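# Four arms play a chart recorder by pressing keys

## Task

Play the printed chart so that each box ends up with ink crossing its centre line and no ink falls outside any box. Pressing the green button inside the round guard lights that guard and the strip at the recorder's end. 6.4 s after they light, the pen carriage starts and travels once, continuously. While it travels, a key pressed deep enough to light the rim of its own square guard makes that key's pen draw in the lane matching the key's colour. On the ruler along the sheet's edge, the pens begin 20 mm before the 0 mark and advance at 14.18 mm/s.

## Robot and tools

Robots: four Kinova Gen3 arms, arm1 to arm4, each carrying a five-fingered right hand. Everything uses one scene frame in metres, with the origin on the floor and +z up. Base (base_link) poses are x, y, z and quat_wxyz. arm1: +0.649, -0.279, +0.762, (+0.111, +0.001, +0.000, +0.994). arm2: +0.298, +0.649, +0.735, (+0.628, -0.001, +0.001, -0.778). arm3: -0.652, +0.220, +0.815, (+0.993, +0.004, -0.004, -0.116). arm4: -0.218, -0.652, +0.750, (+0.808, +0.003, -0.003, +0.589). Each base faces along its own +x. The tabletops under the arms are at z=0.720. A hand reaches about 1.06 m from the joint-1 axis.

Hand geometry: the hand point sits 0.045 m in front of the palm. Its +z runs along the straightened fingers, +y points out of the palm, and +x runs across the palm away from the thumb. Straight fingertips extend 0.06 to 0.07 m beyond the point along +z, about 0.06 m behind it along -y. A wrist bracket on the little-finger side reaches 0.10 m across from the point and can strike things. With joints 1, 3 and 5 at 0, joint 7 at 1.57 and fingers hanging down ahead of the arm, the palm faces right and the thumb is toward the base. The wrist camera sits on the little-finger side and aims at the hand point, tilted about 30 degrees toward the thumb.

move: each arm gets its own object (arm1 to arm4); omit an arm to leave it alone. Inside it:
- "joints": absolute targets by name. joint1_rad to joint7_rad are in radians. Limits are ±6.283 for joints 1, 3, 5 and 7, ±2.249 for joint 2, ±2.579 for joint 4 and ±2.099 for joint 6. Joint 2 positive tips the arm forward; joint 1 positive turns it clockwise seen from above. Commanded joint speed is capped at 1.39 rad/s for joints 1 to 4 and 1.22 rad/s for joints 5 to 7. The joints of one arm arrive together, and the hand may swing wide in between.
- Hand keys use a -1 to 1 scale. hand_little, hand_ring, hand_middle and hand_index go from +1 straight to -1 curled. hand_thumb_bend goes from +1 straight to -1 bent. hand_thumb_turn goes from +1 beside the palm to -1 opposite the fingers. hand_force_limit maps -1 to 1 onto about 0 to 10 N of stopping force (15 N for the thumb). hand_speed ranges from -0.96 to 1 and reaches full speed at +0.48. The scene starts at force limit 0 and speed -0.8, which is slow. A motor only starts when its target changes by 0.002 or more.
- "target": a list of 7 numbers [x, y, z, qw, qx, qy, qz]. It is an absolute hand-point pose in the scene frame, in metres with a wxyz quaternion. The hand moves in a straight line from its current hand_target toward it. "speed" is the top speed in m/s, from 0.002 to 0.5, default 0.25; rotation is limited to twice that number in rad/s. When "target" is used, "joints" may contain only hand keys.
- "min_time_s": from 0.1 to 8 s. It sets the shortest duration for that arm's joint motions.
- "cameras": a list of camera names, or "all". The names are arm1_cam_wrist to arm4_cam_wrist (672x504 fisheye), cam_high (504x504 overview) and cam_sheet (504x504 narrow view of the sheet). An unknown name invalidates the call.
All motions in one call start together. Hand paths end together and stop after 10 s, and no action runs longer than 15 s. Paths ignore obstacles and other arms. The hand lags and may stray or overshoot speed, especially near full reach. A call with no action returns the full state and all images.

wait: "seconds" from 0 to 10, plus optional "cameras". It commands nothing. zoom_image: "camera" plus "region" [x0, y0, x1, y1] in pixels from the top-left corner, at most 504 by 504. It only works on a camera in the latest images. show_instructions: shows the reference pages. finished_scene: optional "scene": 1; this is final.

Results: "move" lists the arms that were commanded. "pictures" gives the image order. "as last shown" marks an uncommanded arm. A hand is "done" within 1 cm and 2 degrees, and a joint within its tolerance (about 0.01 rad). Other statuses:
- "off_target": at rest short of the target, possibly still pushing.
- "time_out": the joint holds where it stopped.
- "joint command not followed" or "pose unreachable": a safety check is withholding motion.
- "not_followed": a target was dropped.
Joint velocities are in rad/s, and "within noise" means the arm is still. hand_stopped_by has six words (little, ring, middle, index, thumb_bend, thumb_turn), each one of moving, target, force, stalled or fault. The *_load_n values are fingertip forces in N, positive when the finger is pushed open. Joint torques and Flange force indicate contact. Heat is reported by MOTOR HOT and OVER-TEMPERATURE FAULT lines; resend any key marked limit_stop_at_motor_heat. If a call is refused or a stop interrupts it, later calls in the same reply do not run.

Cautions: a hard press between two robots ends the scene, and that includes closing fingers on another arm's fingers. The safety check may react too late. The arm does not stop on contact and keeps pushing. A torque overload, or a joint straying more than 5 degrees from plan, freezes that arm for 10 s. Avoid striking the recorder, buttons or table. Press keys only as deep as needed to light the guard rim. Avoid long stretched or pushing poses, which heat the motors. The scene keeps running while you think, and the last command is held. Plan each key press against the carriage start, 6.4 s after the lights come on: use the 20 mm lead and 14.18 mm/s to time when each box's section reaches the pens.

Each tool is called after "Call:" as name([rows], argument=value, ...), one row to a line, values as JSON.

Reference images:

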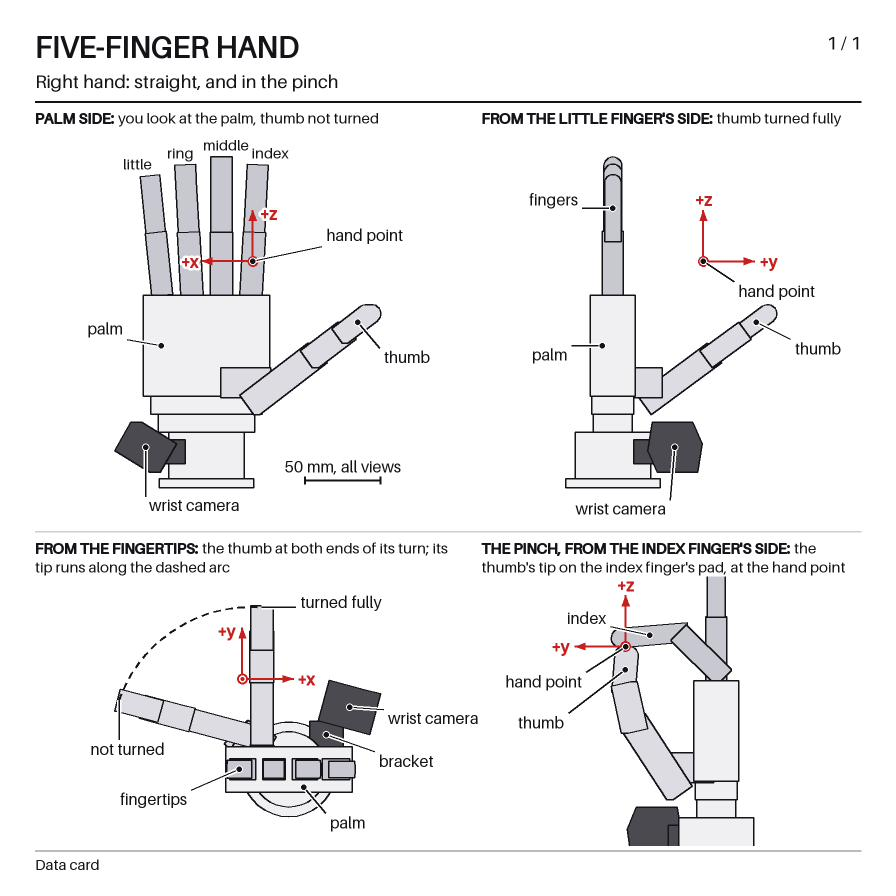

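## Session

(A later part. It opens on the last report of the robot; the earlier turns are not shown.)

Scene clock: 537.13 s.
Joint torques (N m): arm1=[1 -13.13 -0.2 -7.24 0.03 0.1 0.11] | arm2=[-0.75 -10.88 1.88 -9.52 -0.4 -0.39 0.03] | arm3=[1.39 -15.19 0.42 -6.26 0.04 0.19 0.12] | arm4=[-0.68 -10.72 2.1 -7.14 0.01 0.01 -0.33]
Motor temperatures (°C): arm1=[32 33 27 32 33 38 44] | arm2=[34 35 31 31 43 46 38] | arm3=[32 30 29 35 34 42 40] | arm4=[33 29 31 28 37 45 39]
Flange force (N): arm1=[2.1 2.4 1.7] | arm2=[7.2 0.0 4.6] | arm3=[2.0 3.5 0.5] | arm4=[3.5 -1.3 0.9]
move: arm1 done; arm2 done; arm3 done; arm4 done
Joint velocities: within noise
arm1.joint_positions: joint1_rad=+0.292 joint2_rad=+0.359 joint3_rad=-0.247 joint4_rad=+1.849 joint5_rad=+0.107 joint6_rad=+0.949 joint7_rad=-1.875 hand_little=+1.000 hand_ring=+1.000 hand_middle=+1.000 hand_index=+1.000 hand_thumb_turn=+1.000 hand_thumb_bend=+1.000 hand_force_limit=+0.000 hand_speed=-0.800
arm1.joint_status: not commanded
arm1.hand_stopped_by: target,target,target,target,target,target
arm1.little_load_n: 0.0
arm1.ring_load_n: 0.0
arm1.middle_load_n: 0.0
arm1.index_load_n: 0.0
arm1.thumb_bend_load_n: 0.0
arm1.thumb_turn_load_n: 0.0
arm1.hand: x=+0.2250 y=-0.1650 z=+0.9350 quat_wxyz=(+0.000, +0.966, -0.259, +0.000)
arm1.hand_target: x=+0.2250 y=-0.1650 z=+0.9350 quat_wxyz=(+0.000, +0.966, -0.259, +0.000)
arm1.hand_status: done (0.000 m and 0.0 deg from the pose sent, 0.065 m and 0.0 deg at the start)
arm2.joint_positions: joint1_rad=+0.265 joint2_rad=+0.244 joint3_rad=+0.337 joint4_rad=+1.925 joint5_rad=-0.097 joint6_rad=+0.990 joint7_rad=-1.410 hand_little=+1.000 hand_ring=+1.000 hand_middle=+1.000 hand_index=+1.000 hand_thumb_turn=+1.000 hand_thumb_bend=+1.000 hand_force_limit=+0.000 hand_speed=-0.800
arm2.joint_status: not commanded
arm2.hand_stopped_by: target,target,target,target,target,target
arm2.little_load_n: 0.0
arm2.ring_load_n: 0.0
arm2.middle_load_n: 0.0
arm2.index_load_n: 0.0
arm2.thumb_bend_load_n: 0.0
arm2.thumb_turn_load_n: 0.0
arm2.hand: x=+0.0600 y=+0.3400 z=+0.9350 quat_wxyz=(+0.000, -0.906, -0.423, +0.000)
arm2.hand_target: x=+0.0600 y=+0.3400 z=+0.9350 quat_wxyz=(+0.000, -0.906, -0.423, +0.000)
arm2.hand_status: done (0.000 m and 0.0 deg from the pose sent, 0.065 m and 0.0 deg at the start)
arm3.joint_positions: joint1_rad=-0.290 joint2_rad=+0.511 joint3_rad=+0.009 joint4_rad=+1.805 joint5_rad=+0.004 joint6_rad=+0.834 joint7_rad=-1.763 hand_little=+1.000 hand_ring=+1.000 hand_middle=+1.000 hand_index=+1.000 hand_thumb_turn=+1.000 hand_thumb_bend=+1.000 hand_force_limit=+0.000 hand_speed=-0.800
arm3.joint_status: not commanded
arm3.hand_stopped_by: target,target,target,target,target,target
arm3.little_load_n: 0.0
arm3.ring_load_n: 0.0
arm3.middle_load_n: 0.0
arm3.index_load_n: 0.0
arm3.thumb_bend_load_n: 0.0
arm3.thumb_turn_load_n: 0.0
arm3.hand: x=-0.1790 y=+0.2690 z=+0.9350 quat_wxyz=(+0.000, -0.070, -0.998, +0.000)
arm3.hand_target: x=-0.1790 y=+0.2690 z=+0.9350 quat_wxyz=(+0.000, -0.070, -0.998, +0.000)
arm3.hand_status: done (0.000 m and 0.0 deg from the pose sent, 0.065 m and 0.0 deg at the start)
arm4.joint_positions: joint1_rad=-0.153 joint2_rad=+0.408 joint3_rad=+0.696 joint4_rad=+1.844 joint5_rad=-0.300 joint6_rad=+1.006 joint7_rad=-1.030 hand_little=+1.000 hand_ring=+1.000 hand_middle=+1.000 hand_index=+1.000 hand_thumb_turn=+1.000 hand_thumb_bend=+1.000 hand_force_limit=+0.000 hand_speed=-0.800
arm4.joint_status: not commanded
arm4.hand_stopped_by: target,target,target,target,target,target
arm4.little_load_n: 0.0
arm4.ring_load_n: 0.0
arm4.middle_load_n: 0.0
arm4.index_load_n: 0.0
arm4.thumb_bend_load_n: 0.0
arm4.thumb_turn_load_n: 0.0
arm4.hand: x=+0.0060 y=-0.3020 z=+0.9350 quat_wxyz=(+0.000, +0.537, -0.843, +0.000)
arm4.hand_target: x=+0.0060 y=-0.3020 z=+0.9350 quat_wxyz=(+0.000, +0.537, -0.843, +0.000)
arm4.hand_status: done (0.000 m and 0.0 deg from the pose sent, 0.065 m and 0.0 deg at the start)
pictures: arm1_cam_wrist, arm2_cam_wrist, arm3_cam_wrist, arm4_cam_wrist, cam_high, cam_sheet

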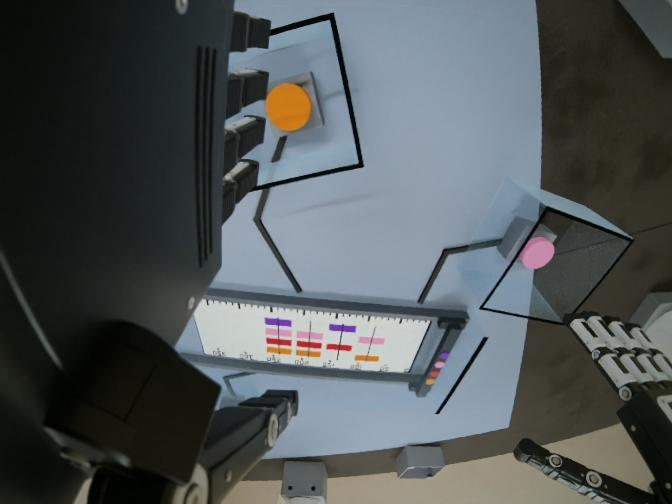

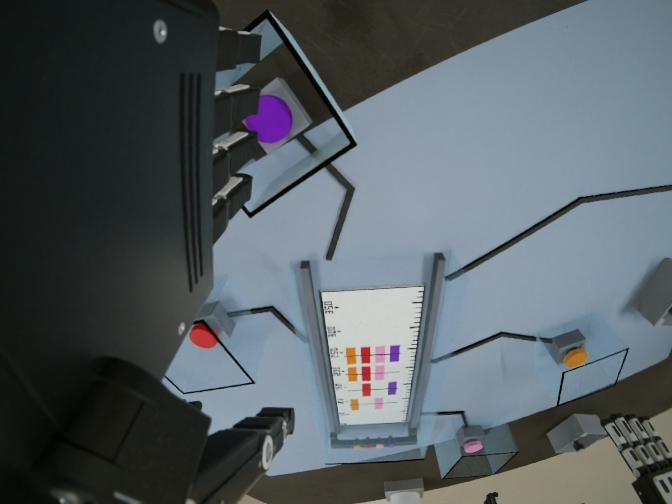

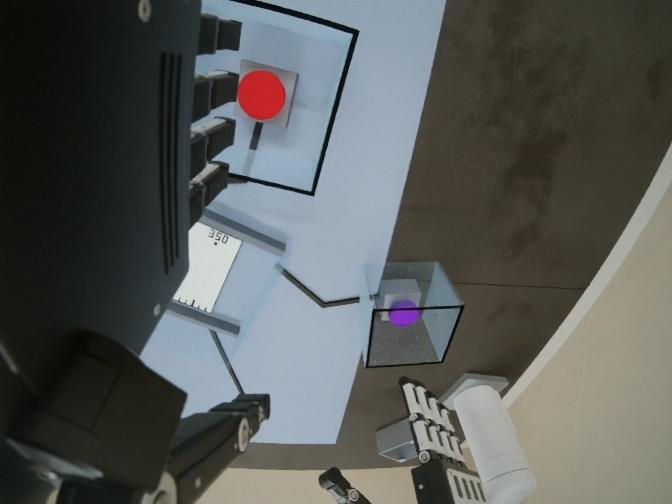

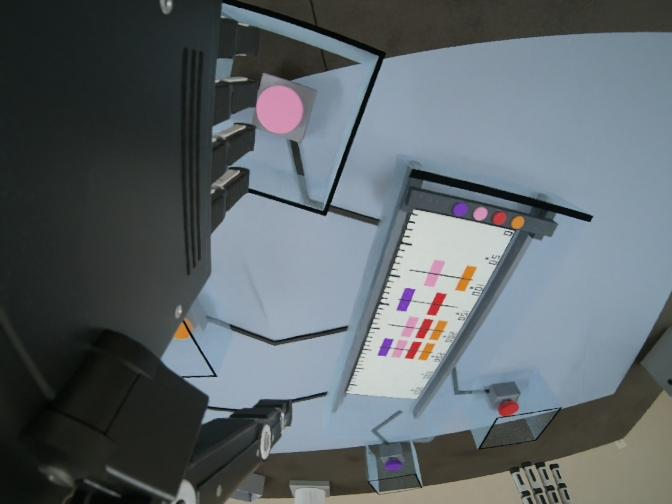

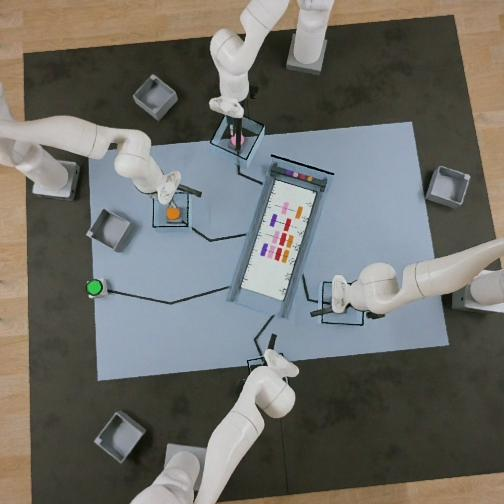

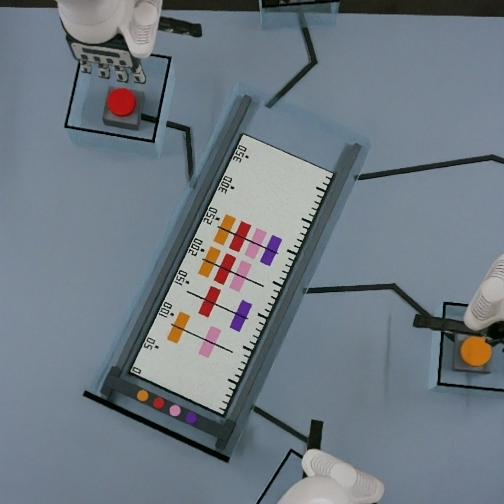

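Call:
move(arm1={"target": [0.225, -0.165, 0.875, 0, 0.9659, -0.2588, 0], "speed": 0.2, "joints": {"hand_speed": 0.0, "hand_index": -1, "hand_little": -1}}, arm2={"target": [0.054, 0.345, 0.875, 0, 0.9063, 0.4226, 0], "speed": 0.2, "joints": {"hand_speed": 0.0, "hand_index": -1, "hand_little": -1}}, arm3={"target": [-0.179, 0.269, 0.875, 0, 0.0698, 0.9976, 0], "speed": 0.2, "joints": {"hand_speed": 0.0, "hand_index": -1, "hand_little": -1}}, arm4={"target": [0.006, -0.302, 0.875, 0, 0.5373, -0.8434, 0], "speed": 0.2, "joints": {"hand_speed": 0.0, "hand_index": -1, "hand_little": -1}}, cameras=["all"])

Call:
zoom_image(camera="arm1_cam_wrist", region=[180, 0, 380, 200])

Call:
zoom_image(camera="arm2_cam_wrist", region=[180, 0, 380, 200])

Call:
zoom_image(camera="arm3_cam_wrist", region=[180, 0, 380, 200])

Call:
zoom_image(camera="arm4_cam_wrist", region=[180, 0, 380, 200])

Call:
zoom_image(camera="cam_sheet", region=[40, 0, 240, 200])

Scene clock: 670.93 s.
Joint torques (N m): arm1=[0.94 -13.96 -0.27 -6.21 0.04 0.04 0.07] | arm2=[-0.76 -11.82 2.01 -8.45 -0.34 -0.36 0.04] | arm3=[1.41 -15.95 0.5 -5.28 0.02 0.18 0.1] | arm4=[-0.68 -11.71 2.35 -6.11 0.02 -0.04 -0.39]
Motor temperatures (°C): arm1=[32 34 27 32 33 38 45] | arm2=[33 35 31 30 42 46 38] | arm3=[32 30 29 34 34 42 39] | arm4=[33 29 31 28 36 44 39]
Flange force (N): arm1=[2.0 2.3 1.3] | arm2=[7.1 -0.5 4.0] | arm3=[2.1 3.6 0.3] | arm4=[3.6 -1.5 0.4]
move: arm1 done; arm2 done; arm3 done; arm4 done
Joint velocities: within noise
arm1.joint_positions: joint1_rad=+0.274 joint2_rad=+0.458 joint3_rad=-0.231 joint4_rad=+1.936 joint5_rad=+0.147 joint6_rad=+0.767 joint7_rad=-1.912 hand_little=-1.000 hand_ring=+1.000 hand_middle=+1.000 hand_index=-1.000 hand_thumb_turn=+1.000 hand_thumb_bend=+1.000 hand_force_limit=+0.000 hand_speed=+0.000
arm1.joint_status: all done
arm1.hand_stopped_by: target,target,target,target,target,target
arm1.little_load_n: 0.0
arm1.ring_load_n: 0.0
arm1.middle_load_n: 0.0
arm1.index_load_n: 0.0
arm1.thumb_bend_load_n: 0.0
arm1.thumb_turn_load_n: 0.0
arm1.hand: x=+0.2250 y=-0.1650 z=+0.8750 quat_wxyz=(+0.000, +0.966, -0.259, +0.000)
arm1.hand_target: x=+0.2250 y=-0.1650 z=+0.8750 quat_wxyz=(+0.000, +0.966, -0.259, +0.000)
arm1.hand_status: done (0.000 m and 0.0 deg from the pose sent, 0.060 m and 0.0 deg at the start)
arm2.joint_positions: joint1_rad=+0.311 joint2_rad=+0.348 joint3_rad=+0.320 joint4_rad=+2.023 joint5_rad=-0.153 joint6_rad=+0.795 joint7_rad=-1.335 hand_little=-1.000 hand_ring=+1.000 hand_middle=+1.000 hand_index=-1.000 hand_thumb_turn=+1.000 hand_thumb_bend=+1.000 hand_force_limit=+0.000 hand_speed=+0.000
arm2.joint_status: all done
arm2.hand_stopped_by: target,target,target,target,target,target
arm2.little_load_n: 0.0
arm2.ring_load_n: 0.0
arm2.middle_load_n: 0.0
arm2.index_load_n: 0.0
arm2.thumb_bend_load_n: 0.0
arm2.thumb_turn_load_n: 0.0
arm2.hand: x=+0.0540 y=+0.3450 z=+0.8750 quat_wxyz=(+0.000, -0.906, -0.423, +0.000)
arm2.hand_target: x=+0.0540 y=+0.3450 z=+0.8750 quat_wxyz=(+0.000, -0.906, -0.423, +0.000)
arm2.hand_status: done (0.000 m and 0.0 deg from the pose sent, 0.061 m and 0.0 deg at the start)
arm3.joint_positions: joint1_rad=-0.287 joint2_rad=+0.619 joint3_rad=+0.007 joint4_rad=+1.865 joint5_rad=+0.006 joint6_rad=+0.666 joint7_rad=-1.765 hand_little=-1.000 hand_ring=+1.000 hand_middle=+1.000 hand_index=-1.000 hand_thumb_turn=+1.000 hand_thumb_bend=+1.000 hand_force_limit=+0.000 hand_speed=+0.000
arm3.joint_status: all done
arm3.hand_stopped_by: target,target,target,target,target,target
arm3.little_load_n: 0.0
arm3.ring_load_n: 0.5
arm3.middle_load_n: 0.0
arm3.index_load_n: 0.0
arm3.thumb_bend_load_n: 0.0
arm3.thumb_turn_load_n: 0.0
arm3.hand: x=-0.1790 y=+0.2690 z=+0.8750 quat_wxyz=(+0.000, -0.070, -0.998, +0.000)
arm3.hand_target: x=-0.1790 y=+0.2690 z=+0.8750 quat_wxyz=(+0.000, -0.070, -0.998, +0.000)
arm3.hand_status: done (0.000 m and 0.0 deg from the pose sent, 0.060 m and 0.0 deg at the start)
arm4.joint_positions: joint1_rad=-0.098 joint2_rad=+0.506 joint3_rad=+0.636 joint4_rad=+1.934 joint5_rad=-0.392 joint6_rad=+0.835 joint7_rad=-0.949 hand_little=-1.000 hand_ring=+1.000 hand_middle=+1.000 hand_index=-1.000 hand_thumb_turn=+1.000 hand_thumb_bend=+1.000 hand_force_limit=+0.000 hand_speed=+0.000
arm4.joint_status: all done
arm4.hand_stopped_by: target,target,target,target,target,target
arm4.little_load_n: 0.0
arm4.ring_load_n: 0.0
arm4.middle_load_n: 0.0
arm4.index_load_n: 0.0
arm4.thumb_bend_load_n: -0.5
arm4.thumb_turn_load_n: 0.0
arm4.hand: x=+0.0060 y=-0.3020 z=+0.8750 quat_wxyz=(+0.000, +0.537, -0.843, +0.000)
arm4.hand_target: x=+0.0060 y=-0.3020 z=+0.8750 quat_wxyz=(+0.000, +0.537, -0.843, +0.000)
arm4.hand_status: done (0.000 m and 0.0 deg from the pose sent, 0.060 m and 0.0 deg at the start)
pictures: arm1_cam_wrist, arm2_cam_wrist, arm3_cam_wrist, arm4_cam_wrist, cam_high, cam_sheet

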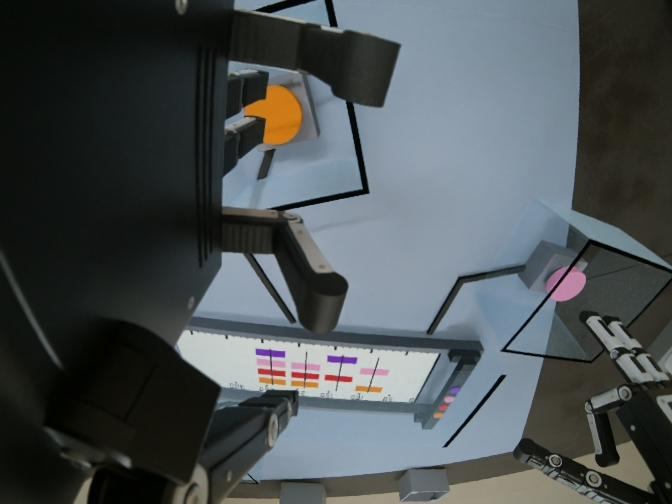

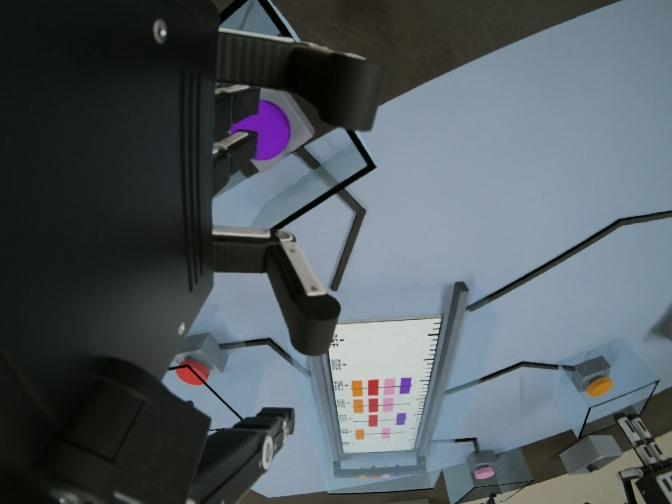

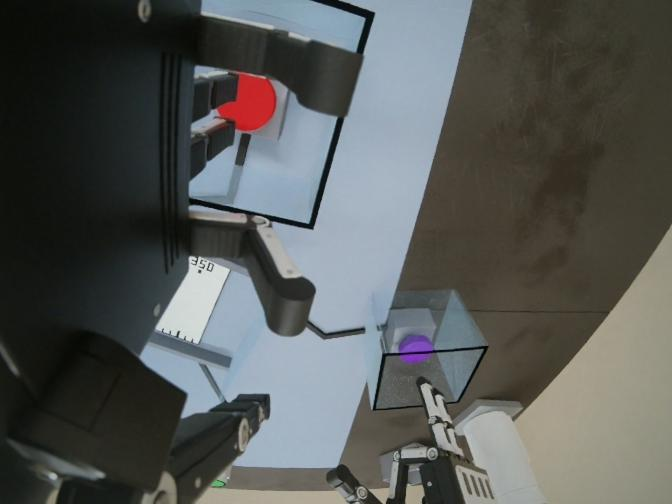

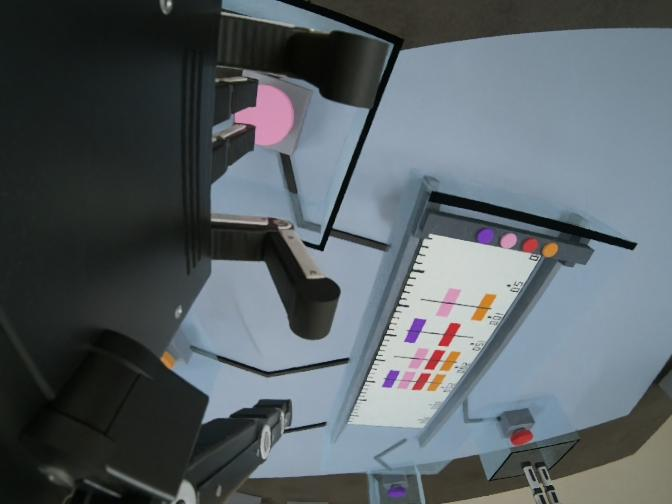

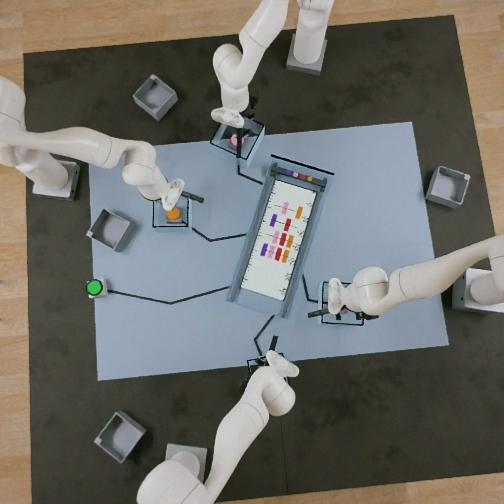

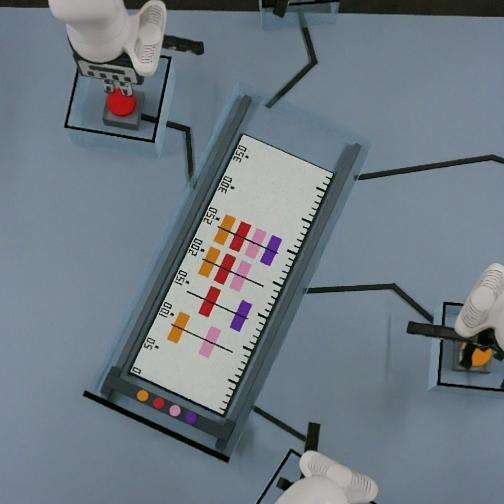

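Scaled by 2.520 from the camera's image (finer frame: 960x720).

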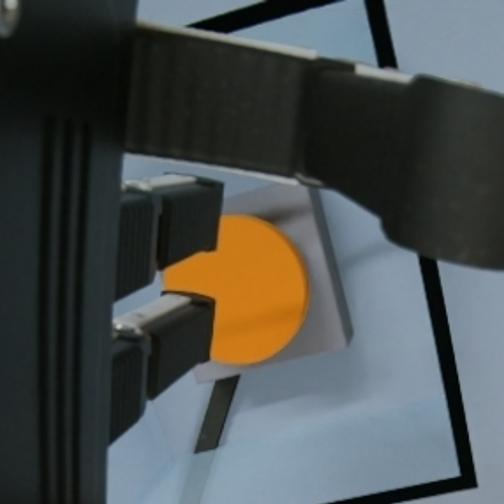

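Scaled by 2.520 from the camera's image (finer frame: 960x720).

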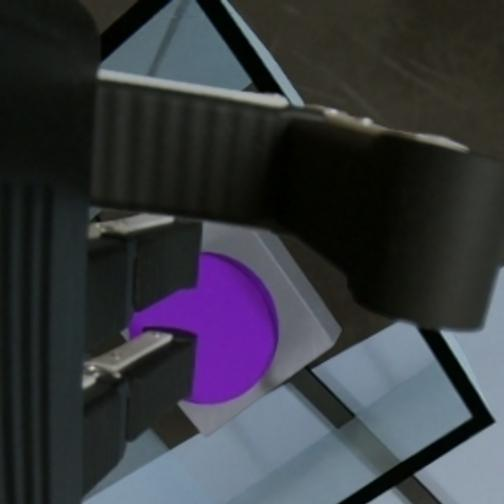

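Scaled by 2.520 from the camera's image (finer frame: 960x720).

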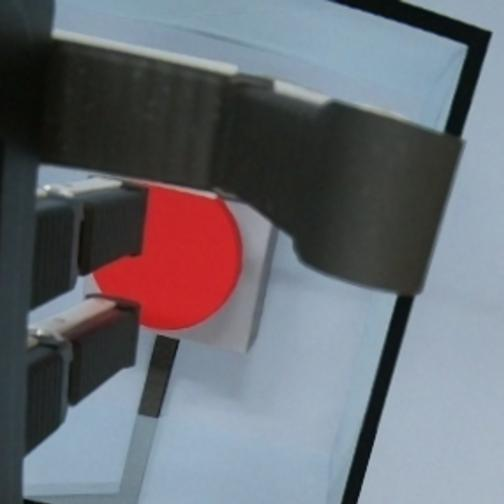

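Scaled by 2.520 from the camera's image (finer frame: 960x720).

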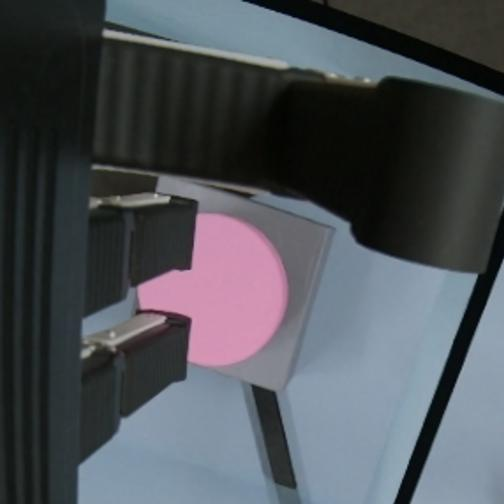

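Scaled by 2.520.

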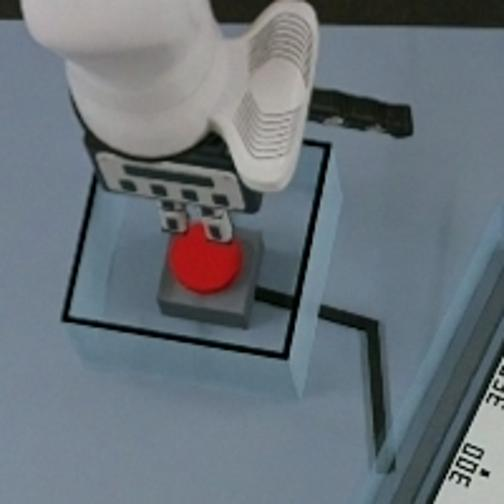

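Call:
move(arm1={"target": [0.225, -0.165, 0.855, 0, 0.9659, -0.2588, 0], "speed": 0.05}, arm2={"target": [0.054, 0.345, 0.855, 0, 0.9063, 0.4226, 0], "speed": 0.05}, arm3={"target": [-0.179, 0.269, 0.855, 0, 0.0698, 0.9976, 0], "speed": 0.05}, arm4={"target": [0.006, -0.302, 0.855, 0, 0.5373, -0.8434, 0], "speed": 0.05}, cameras=["arm1_cam_wrist", "arm2_cam_wrist", "arm3_cam_wrist", "arm4_cam_wrist", "cam_sheet"])

Call:
zoom_image(camera="cam_sheet", region=[40, 0, 240, 200])

Call:
move(arm1={"target": [0.225, -0.165, 0.848, 0, 0.9659, -0.2588, 0], "speed": 0.05}, arm2={"target": [0.054, 0.345, 0.848, 0, 0.9063, 0.4226, 0], "speed": 0.05}, arm3={"target": [-0.179, 0.269, 0.848, 0, 0.0698, 0.9976, 0], "speed": 0.05}, arm4={"target": [0.006, -0.302, 0.848, 0, 0.5373, -0.8434, 0], "speed": 0.05}, cameras=["arm1_cam_wrist", "arm2_cam_wrist", "arm3_cam_wrist", "arm4_cam_wrist", "cam_sheet"])

Call:
zoom_image(camera="cam_sheet", region=[40, 0, 240, 200])

Scene clock: 708.83 s.
Joint torques (N m): arm1=[0.91 -14.25 -0.23 -5.9 0.02 0.07 0.1] | arm2=[-0.77 -12.16 2.09 -8.04 -0.38 -0.35 0.06] | arm3=[1.4 -16.17 0.45 -4.94 0.01 0.22 0.14] | arm4=[-0.71 -12.04 2.38 -5.78 -0.03 -0.06 -0.37]
Motor temperatures (°C): arm1=[32 34 27 31 33 38 45] | arm2=[33 35 31 30 42 46 38] | arm3=[32 30 29 34 34 42 39] | arm4=[33 30 31 28 36 44 39]
Flange force (N): arm1=[2.4 2.3 1.4] | arm2=[7.3 -0.7 3.9] | arm3=[2.3 3.7 0.3] | arm4=[3.8 -1.5 0.2]
move: arm1 done; arm2 done; arm3 done; arm4 done
Joint velocities: within noise
arm1.joint_positions: joint1_rad=+0.266 joint2_rad=+0.496 joint3_rad=-0.222 joint4_rad=+1.959 joint5_rad=+0.163 joint6_rad=+0.707 joint7_rad=-1.926 hand_little=-1.000 hand_ring=+1.000 hand_middle=+1.000 hand_index=-1.000 hand_thumb_turn=+1.000 hand_thumb_bend=+1.000 hand_force_limit=+0.000 hand_speed=+0.000
arm1.joint_status: not commanded
arm1.hand_stopped_by: target,target,target,target,target,target
arm1.little_load_n: 0.0
arm1.ring_load_n: 0.0
arm1.middle_load_n: 0.0
arm1.index_load_n: 0.0
arm1.thumb_bend_load_n: 0.0
arm1.thumb_turn_load_n: 0.0
arm1.hand: x=+0.2250 y=-0.1650 z=+0.8550 quat_wxyz=(+0.000, +0.966, -0.259, +0.000)
arm1.hand_target: x=+0.2250 y=-0.1650 z=+0.8550 quat_wxyz=(+0.000, +0.966, -0.259, +0.000)
arm1.hand_status: done (0.000 m and 0.0 deg from the pose sent, 0.020 m and 0.0 deg at the start)
arm2.joint_positions: joint1_rad=+0.325 joint2_rad=+0.388 joint3_rad=+0.307 joint4_rad=+2.050 joint5_rad=-0.174 joint6_rad=+0.729 joint7_rad=-1.315 hand_little=-1.000 hand_ring=+1.000 hand_middle=+1.000 hand_index=-1.000 hand_thumb_turn=+1.000 hand_thumb_bend=+1.000 hand_force_limit=+0.000 hand_speed=+0.000
arm2.joint_status: not commanded
arm2.hand_stopped_by: target,target,target,target,target,target
arm2.little_load_n: 0.0
arm2.ring_load_n: 0.0
arm2.middle_load_n: 0.0
arm2.index_load_n: 0.0
arm2.thumb_bend_load_n: 0.0
arm2.thumb_turn_load_n: 0.0
arm2.hand: x=+0.0540 y=+0.3450 z=+0.8550 quat_wxyz=(+0.000, -0.906, -0.423, +0.000)
arm2.hand_target: x=+0.0540 y=+0.3450 z=+0.8550 quat_wxyz=(+0.000, -0.906, -0.423, +0.000)
arm2.hand_status: done (0.000 m and 0.0 deg from the pose sent, 0.020 m and 0.0 deg at the start)
arm3.joint_positions: joint1_rad=-0.286 joint2_rad=+0.659 joint3_rad=+0.006 joint4_rad=+1.879 joint5_rad=+0.007 joint6_rad=+0.612 joint7_rad=-1.765 hand_little=-1.000 hand_ring=+1.000 hand_middle=+1.000 hand_index=-1.000 hand_thumb_turn=+1.000 hand_thumb_bend=+1.000 hand_force_limit=+0.000 hand_speed=+0.000
arm3.joint_status: not commanded
arm3.hand_stopped_by: target,target,target,target,target,target
arm3.little_load_n: 0.0
arm3.ring_load_n: 0.5
arm3.middle_load_n: 0.0
arm3.index_load_n: 0.0
arm3.thumb_bend_load_n: 0.0
arm3.thumb_turn_load_n: 0.0
arm3.hand: x=-0.1790 y=+0.2690 z=+0.8550 quat_wxyz=(+0.000, -0.070, -0.998, +0.000)
arm3.hand_target: x=-0.1790 y=+0.2690 z=+0.8550 quat_wxyz=(+0.000, -0.070, -0.998, +0.000)
arm3.hand_status: done (0.000 m and 0.0 deg from the pose sent, 0.020 m and 0.0 deg at the start)
arm4.joint_positions: joint1_rad=-0.075 joint2_rad=+0.541 joint3_rad=+0.609 joint4_rad=+1.958 joint5_rad=-0.426 joint6_rad=+0.779 joint7_rad=-0.920 hand_little=-1.000 hand_ring=+1.000 hand_middle=+1.000 hand_index=-1.000 hand_thumb_turn=+1.000 hand_thumb_bend=+1.000 hand_force_limit=+0.000 hand_speed=+0.000
arm4.joint_status: not commanded
arm4.hand_stopped_by: target,target,target,target,target,target
arm4.little_load_n: 0.0
arm4.ring_load_n: 0.0
arm4.middle_load_n: 0.0
arm4.index_load_n: 0.0
arm4.thumb_bend_load_n: 0.0
arm4.thumb_turn_load_n: 0.0
arm4.hand: x=+0.0060 y=-0.3020 z=+0.8550 quat_wxyz=(+0.000, +0.537, -0.843, +0.000)
arm4.hand_target: x=+0.0060 y=-0.3020 z=+0.8550 quat_wxyz=(+0.000, +0.537, -0.843, +0.000)
arm4.hand_status: done (0.000 m and 0.0 deg from the pose sent, 0.020 m and 0.0 deg at the start)

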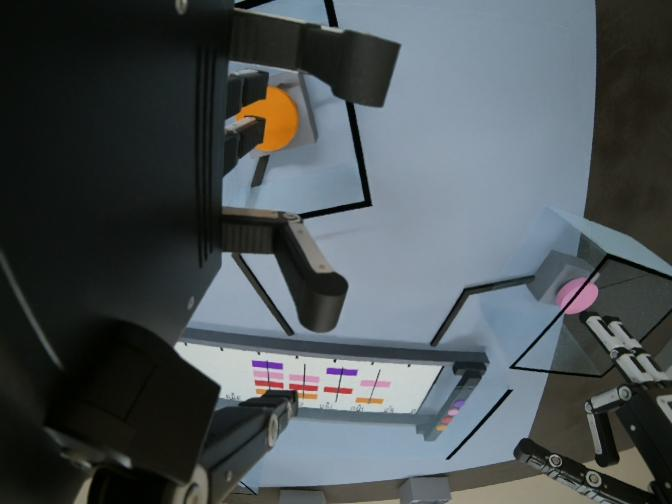

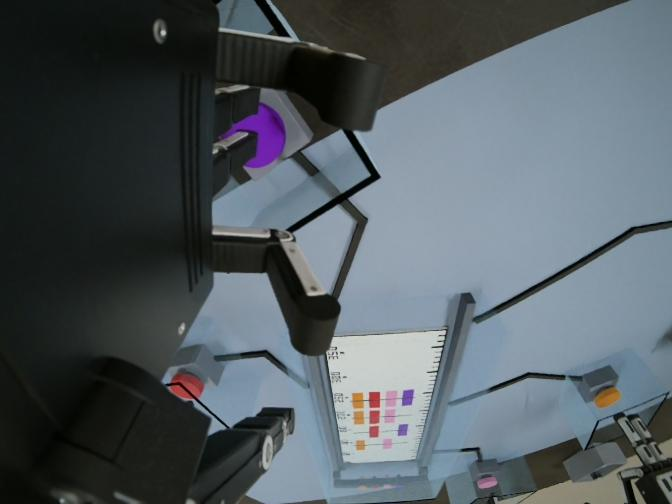

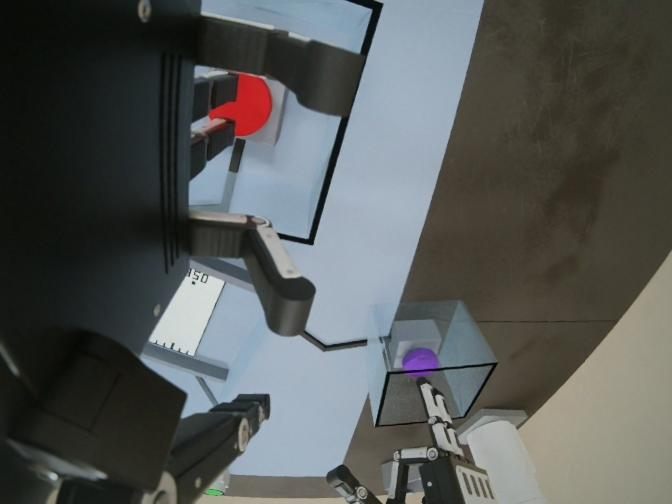

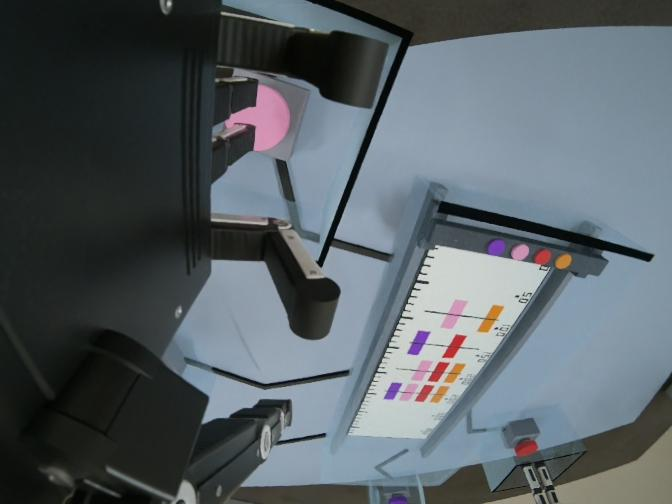

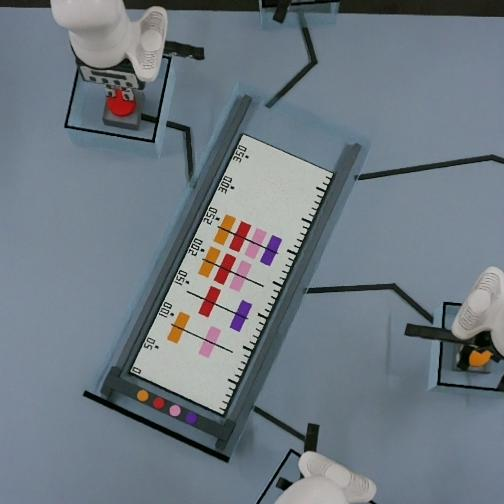

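Scaled by 2.520.

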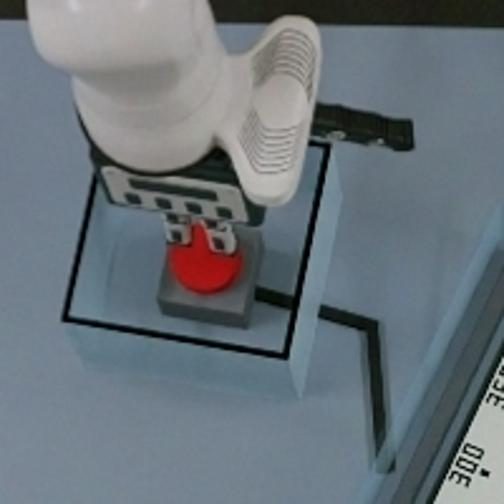

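Scene clock: 709.80 s.
Joint torques (N m): arm1=[1.03 -14.38 -0.3 -5.75 0.06 0.01 0.06] | arm2=[-0.7 -12.31 2.1 -7.87 -0.38 -0.36 0.03] | arm3=[1.39 -16.24 0.43 -4.83 0.03 0.19 0.1] | arm4=[-0.65 -12.14 2.39 -5.58 0.01 -0.06 -0.36]
Motor temperatures (°C): arm1=[32 34 27 31 33 38 45] | arm2=[33 35 31 30 42 46 38] | arm3=[32 30 29 34 34 42 39] | arm4=[33 30 31 28 36 44 39]
Flange force (N): arm1=[2.2 2.5 1.3] | arm2=[7.2 -0.7 3.8] | arm3=[2.3 3.6 0.2] | arm4=[3.7 -1.4 0.0]
move: arm1 done; arm2 done; arm3 done; arm4 done
Joint velocities: within noise
arm1.joint_positions: joint1_rad=+0.263 joint2_rad=+0.509 joint3_rad=-0.218 joint4_rad=+1.966 joint5_rad=+0.168 joint6_rad=+0.686 joint7_rad=-1.931 hand_little=-1.000 hand_ring=+1.000 hand_middle=+1.000 hand_index=-1.000 hand_thumb_turn=+1.000 hand_thumb_bend=+1.000 hand_force_limit=+0.000 hand_speed=+0.000
arm1.joint_status: not commanded
arm1.hand_stopped_by: target,target,target,target,target,target
arm1.little_load_n: 0.0
arm1.ring_load_n: 0.0
arm1.middle_load_n: 0.0
arm1.index_load_n: 0.0
arm1.thumb_bend_load_n: -0.5
arm1.thumb_turn_load_n: 0.0
arm1.hand: x=+0.2250 y=-0.1650 z=+0.8480 quat_wxyz=(+0.000, +0.966, -0.259, +0.000)
arm1.hand_target: x=+0.2250 y=-0.1650 z=+0.8480 quat_wxyz=(+0.000, +0.966, -0.259, +0.000)
arm1.hand_status: done (0.000 m and 0.0 deg from the pose sent, 0.007 m and 0.0 deg at the start)
arm2.joint_positions: joint1_rad=+0.330 joint2_rad=+0.402 joint3_rad=+0.302 joint4_rad=+2.059 joint5_rad=-0.182 joint6_rad=+0.706 joint7_rad=-1.308 hand_little=-1.000 hand_ring=+1.000 hand_middle=+1.000 hand_index=-1.000 hand_thumb_turn=+1.000 hand_thumb_bend=+1.000 hand_force_limit=+0.000 hand_speed=+0.000
arm2.joint_status: not commanded
arm2.hand_stopped_by: target,target,target,target,target,target
arm2.little_load_n: 0.0
arm2.ring_load_n: 0.0
arm2.middle_load_n: 0.0
arm2.index_load_n: 0.0
arm2.thumb_bend_load_n: 0.0
arm2.thumb_turn_load_n: 0.0
arm2.hand: x=+0.0540 y=+0.3450 z=+0.8480 quat_wxyz=(+0.000, -0.906, -0.423, +0.000)
arm2.hand_target: x=+0.0540 y=+0.3450 z=+0.8480 quat_wxyz=(+0.000, -0.906, -0.423, +0.000)
arm2.hand_status: done (0.000 m and 0.0 deg from the pose sent, 0.007 m and 0.0 deg at the start)
arm3.joint_positions: joint1_rad=-0.286 joint2_rad=+0.674 joint3_rad=+0.006 joint4_rad=+1.883 joint5_rad=+0.007 joint6_rad=+0.594 joint7_rad=-1.766 hand_little=-1.000 hand_ring=+1.000 hand_middle=+1.000 hand_index=-1.000 hand_thumb_turn=+1.000 hand_thumb_bend=+1.000 hand_force_limit=+0.000 hand_speed=+0.000
arm3.joint_status: not commanded
arm3.hand_stopped_by: target,target,target,target,target,target
arm3.little_load_n: 0.0
arm3.ring_load_n: 0.0
arm3.middle_load_n: 0.0
arm3.index_load_n: 0.0
arm3.thumb_bend_load_n: -0.5
arm3.thumb_turn_load_n: 0.0
arm3.hand: x=-0.1790 y=+0.2690 z=+0.8480 quat_wxyz=(+0.000, -0.070, -0.998, +0.000)
arm3.hand_target: x=-0.1790 y=+0.2690 z=+0.8480 quat_wxyz=(+0.000, -0.070, -0.998, +0.000)
arm3.hand_status: done (0.000 m and 0.0 deg from the pose sent, 0.007 m and 0.0 deg at the start)
arm4.joint_positions: joint1_rad=-0.067 joint2_rad=+0.554 joint3_rad=+0.598 joint4_rad=+1.966 joint5_rad=-0.438 joint6_rad=+0.760 joint7_rad=-0.910 hand_little=-1.000 hand_ring=+1.000 hand_middle=+1.000 hand_index=-1.000 hand_thumb_turn=+1.000 hand_thumb_bend=+1.000 hand_force_limit=+0.000 hand_speed=+0.000
arm4.joint_status: not commanded
arm4.hand_stopped_by: target,target,target,target,target,target
arm4.little_load_n: 0.0
arm4.ring_load_n: 0.0
arm4.middle_load_n: 0.0
arm4.index_load_n: 0.0
arm4.thumb_bend_load_n: 0.0
arm4.thumb_turn_load_n: 0.0
arm4.hand: x=+0.0060 y=-0.3020 z=+0.8480 quat_wxyz=(+0.000, +0.537, -0.843, +0.000)
arm4.hand_target: x=+0.0060 y=-0.3020 z=+0.8480 quat_wxyz=(+0.000, +0.537, -0.843, +0.000)
arm4.hand_status: done (0.000 m and 0.0 deg from the pose sent, 0.007 m and 0.0 deg at the start)

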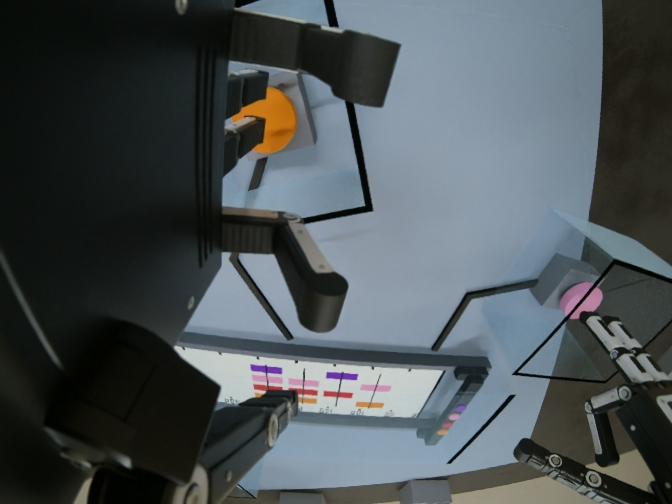

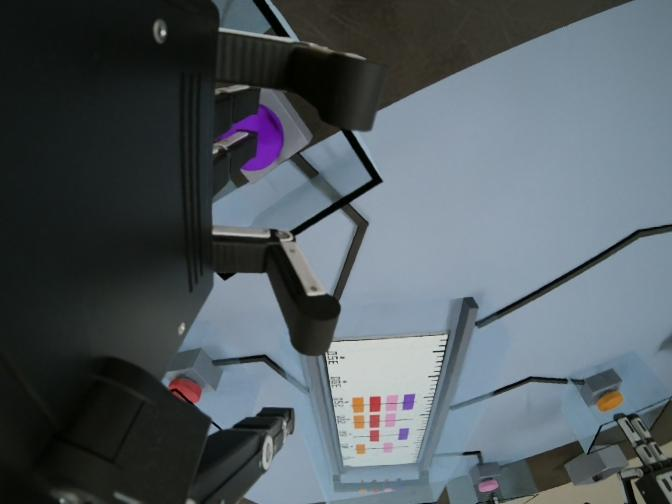

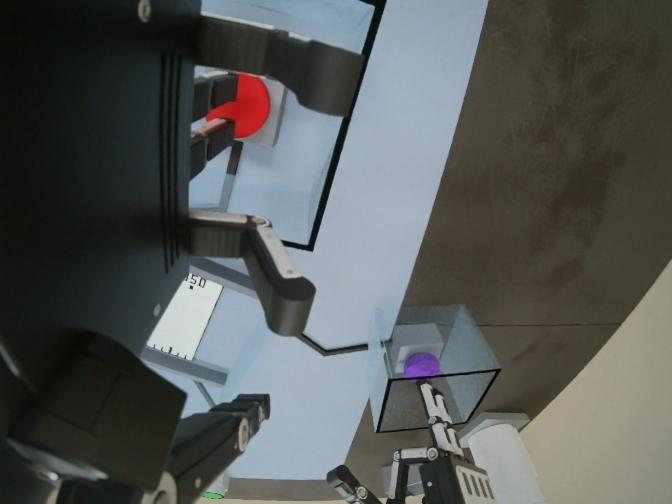

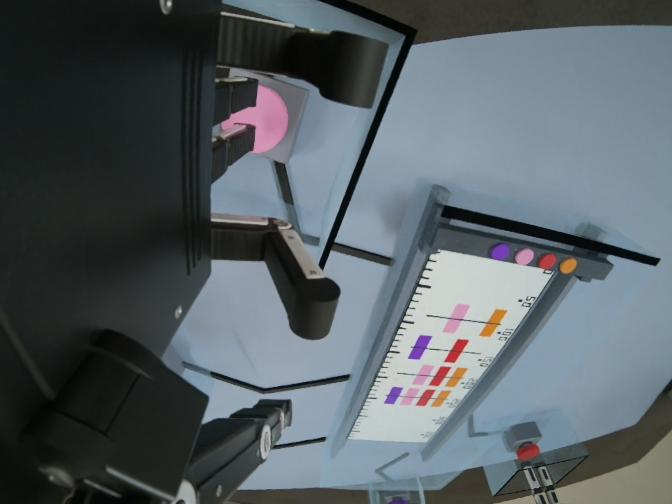

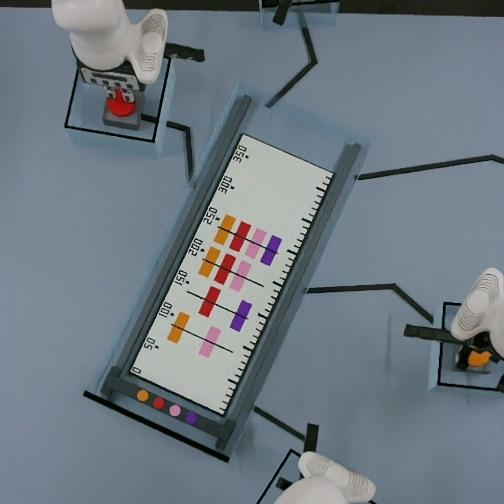

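Scaled by 2.520.

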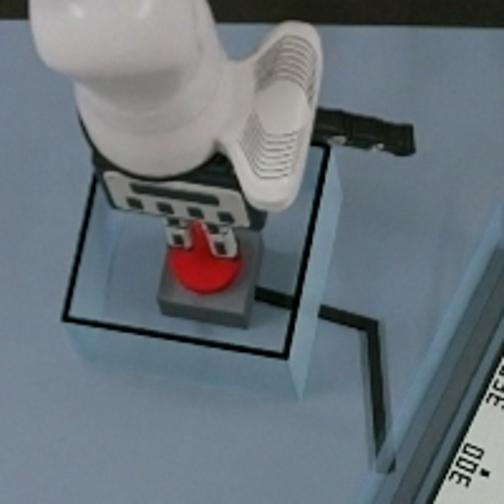

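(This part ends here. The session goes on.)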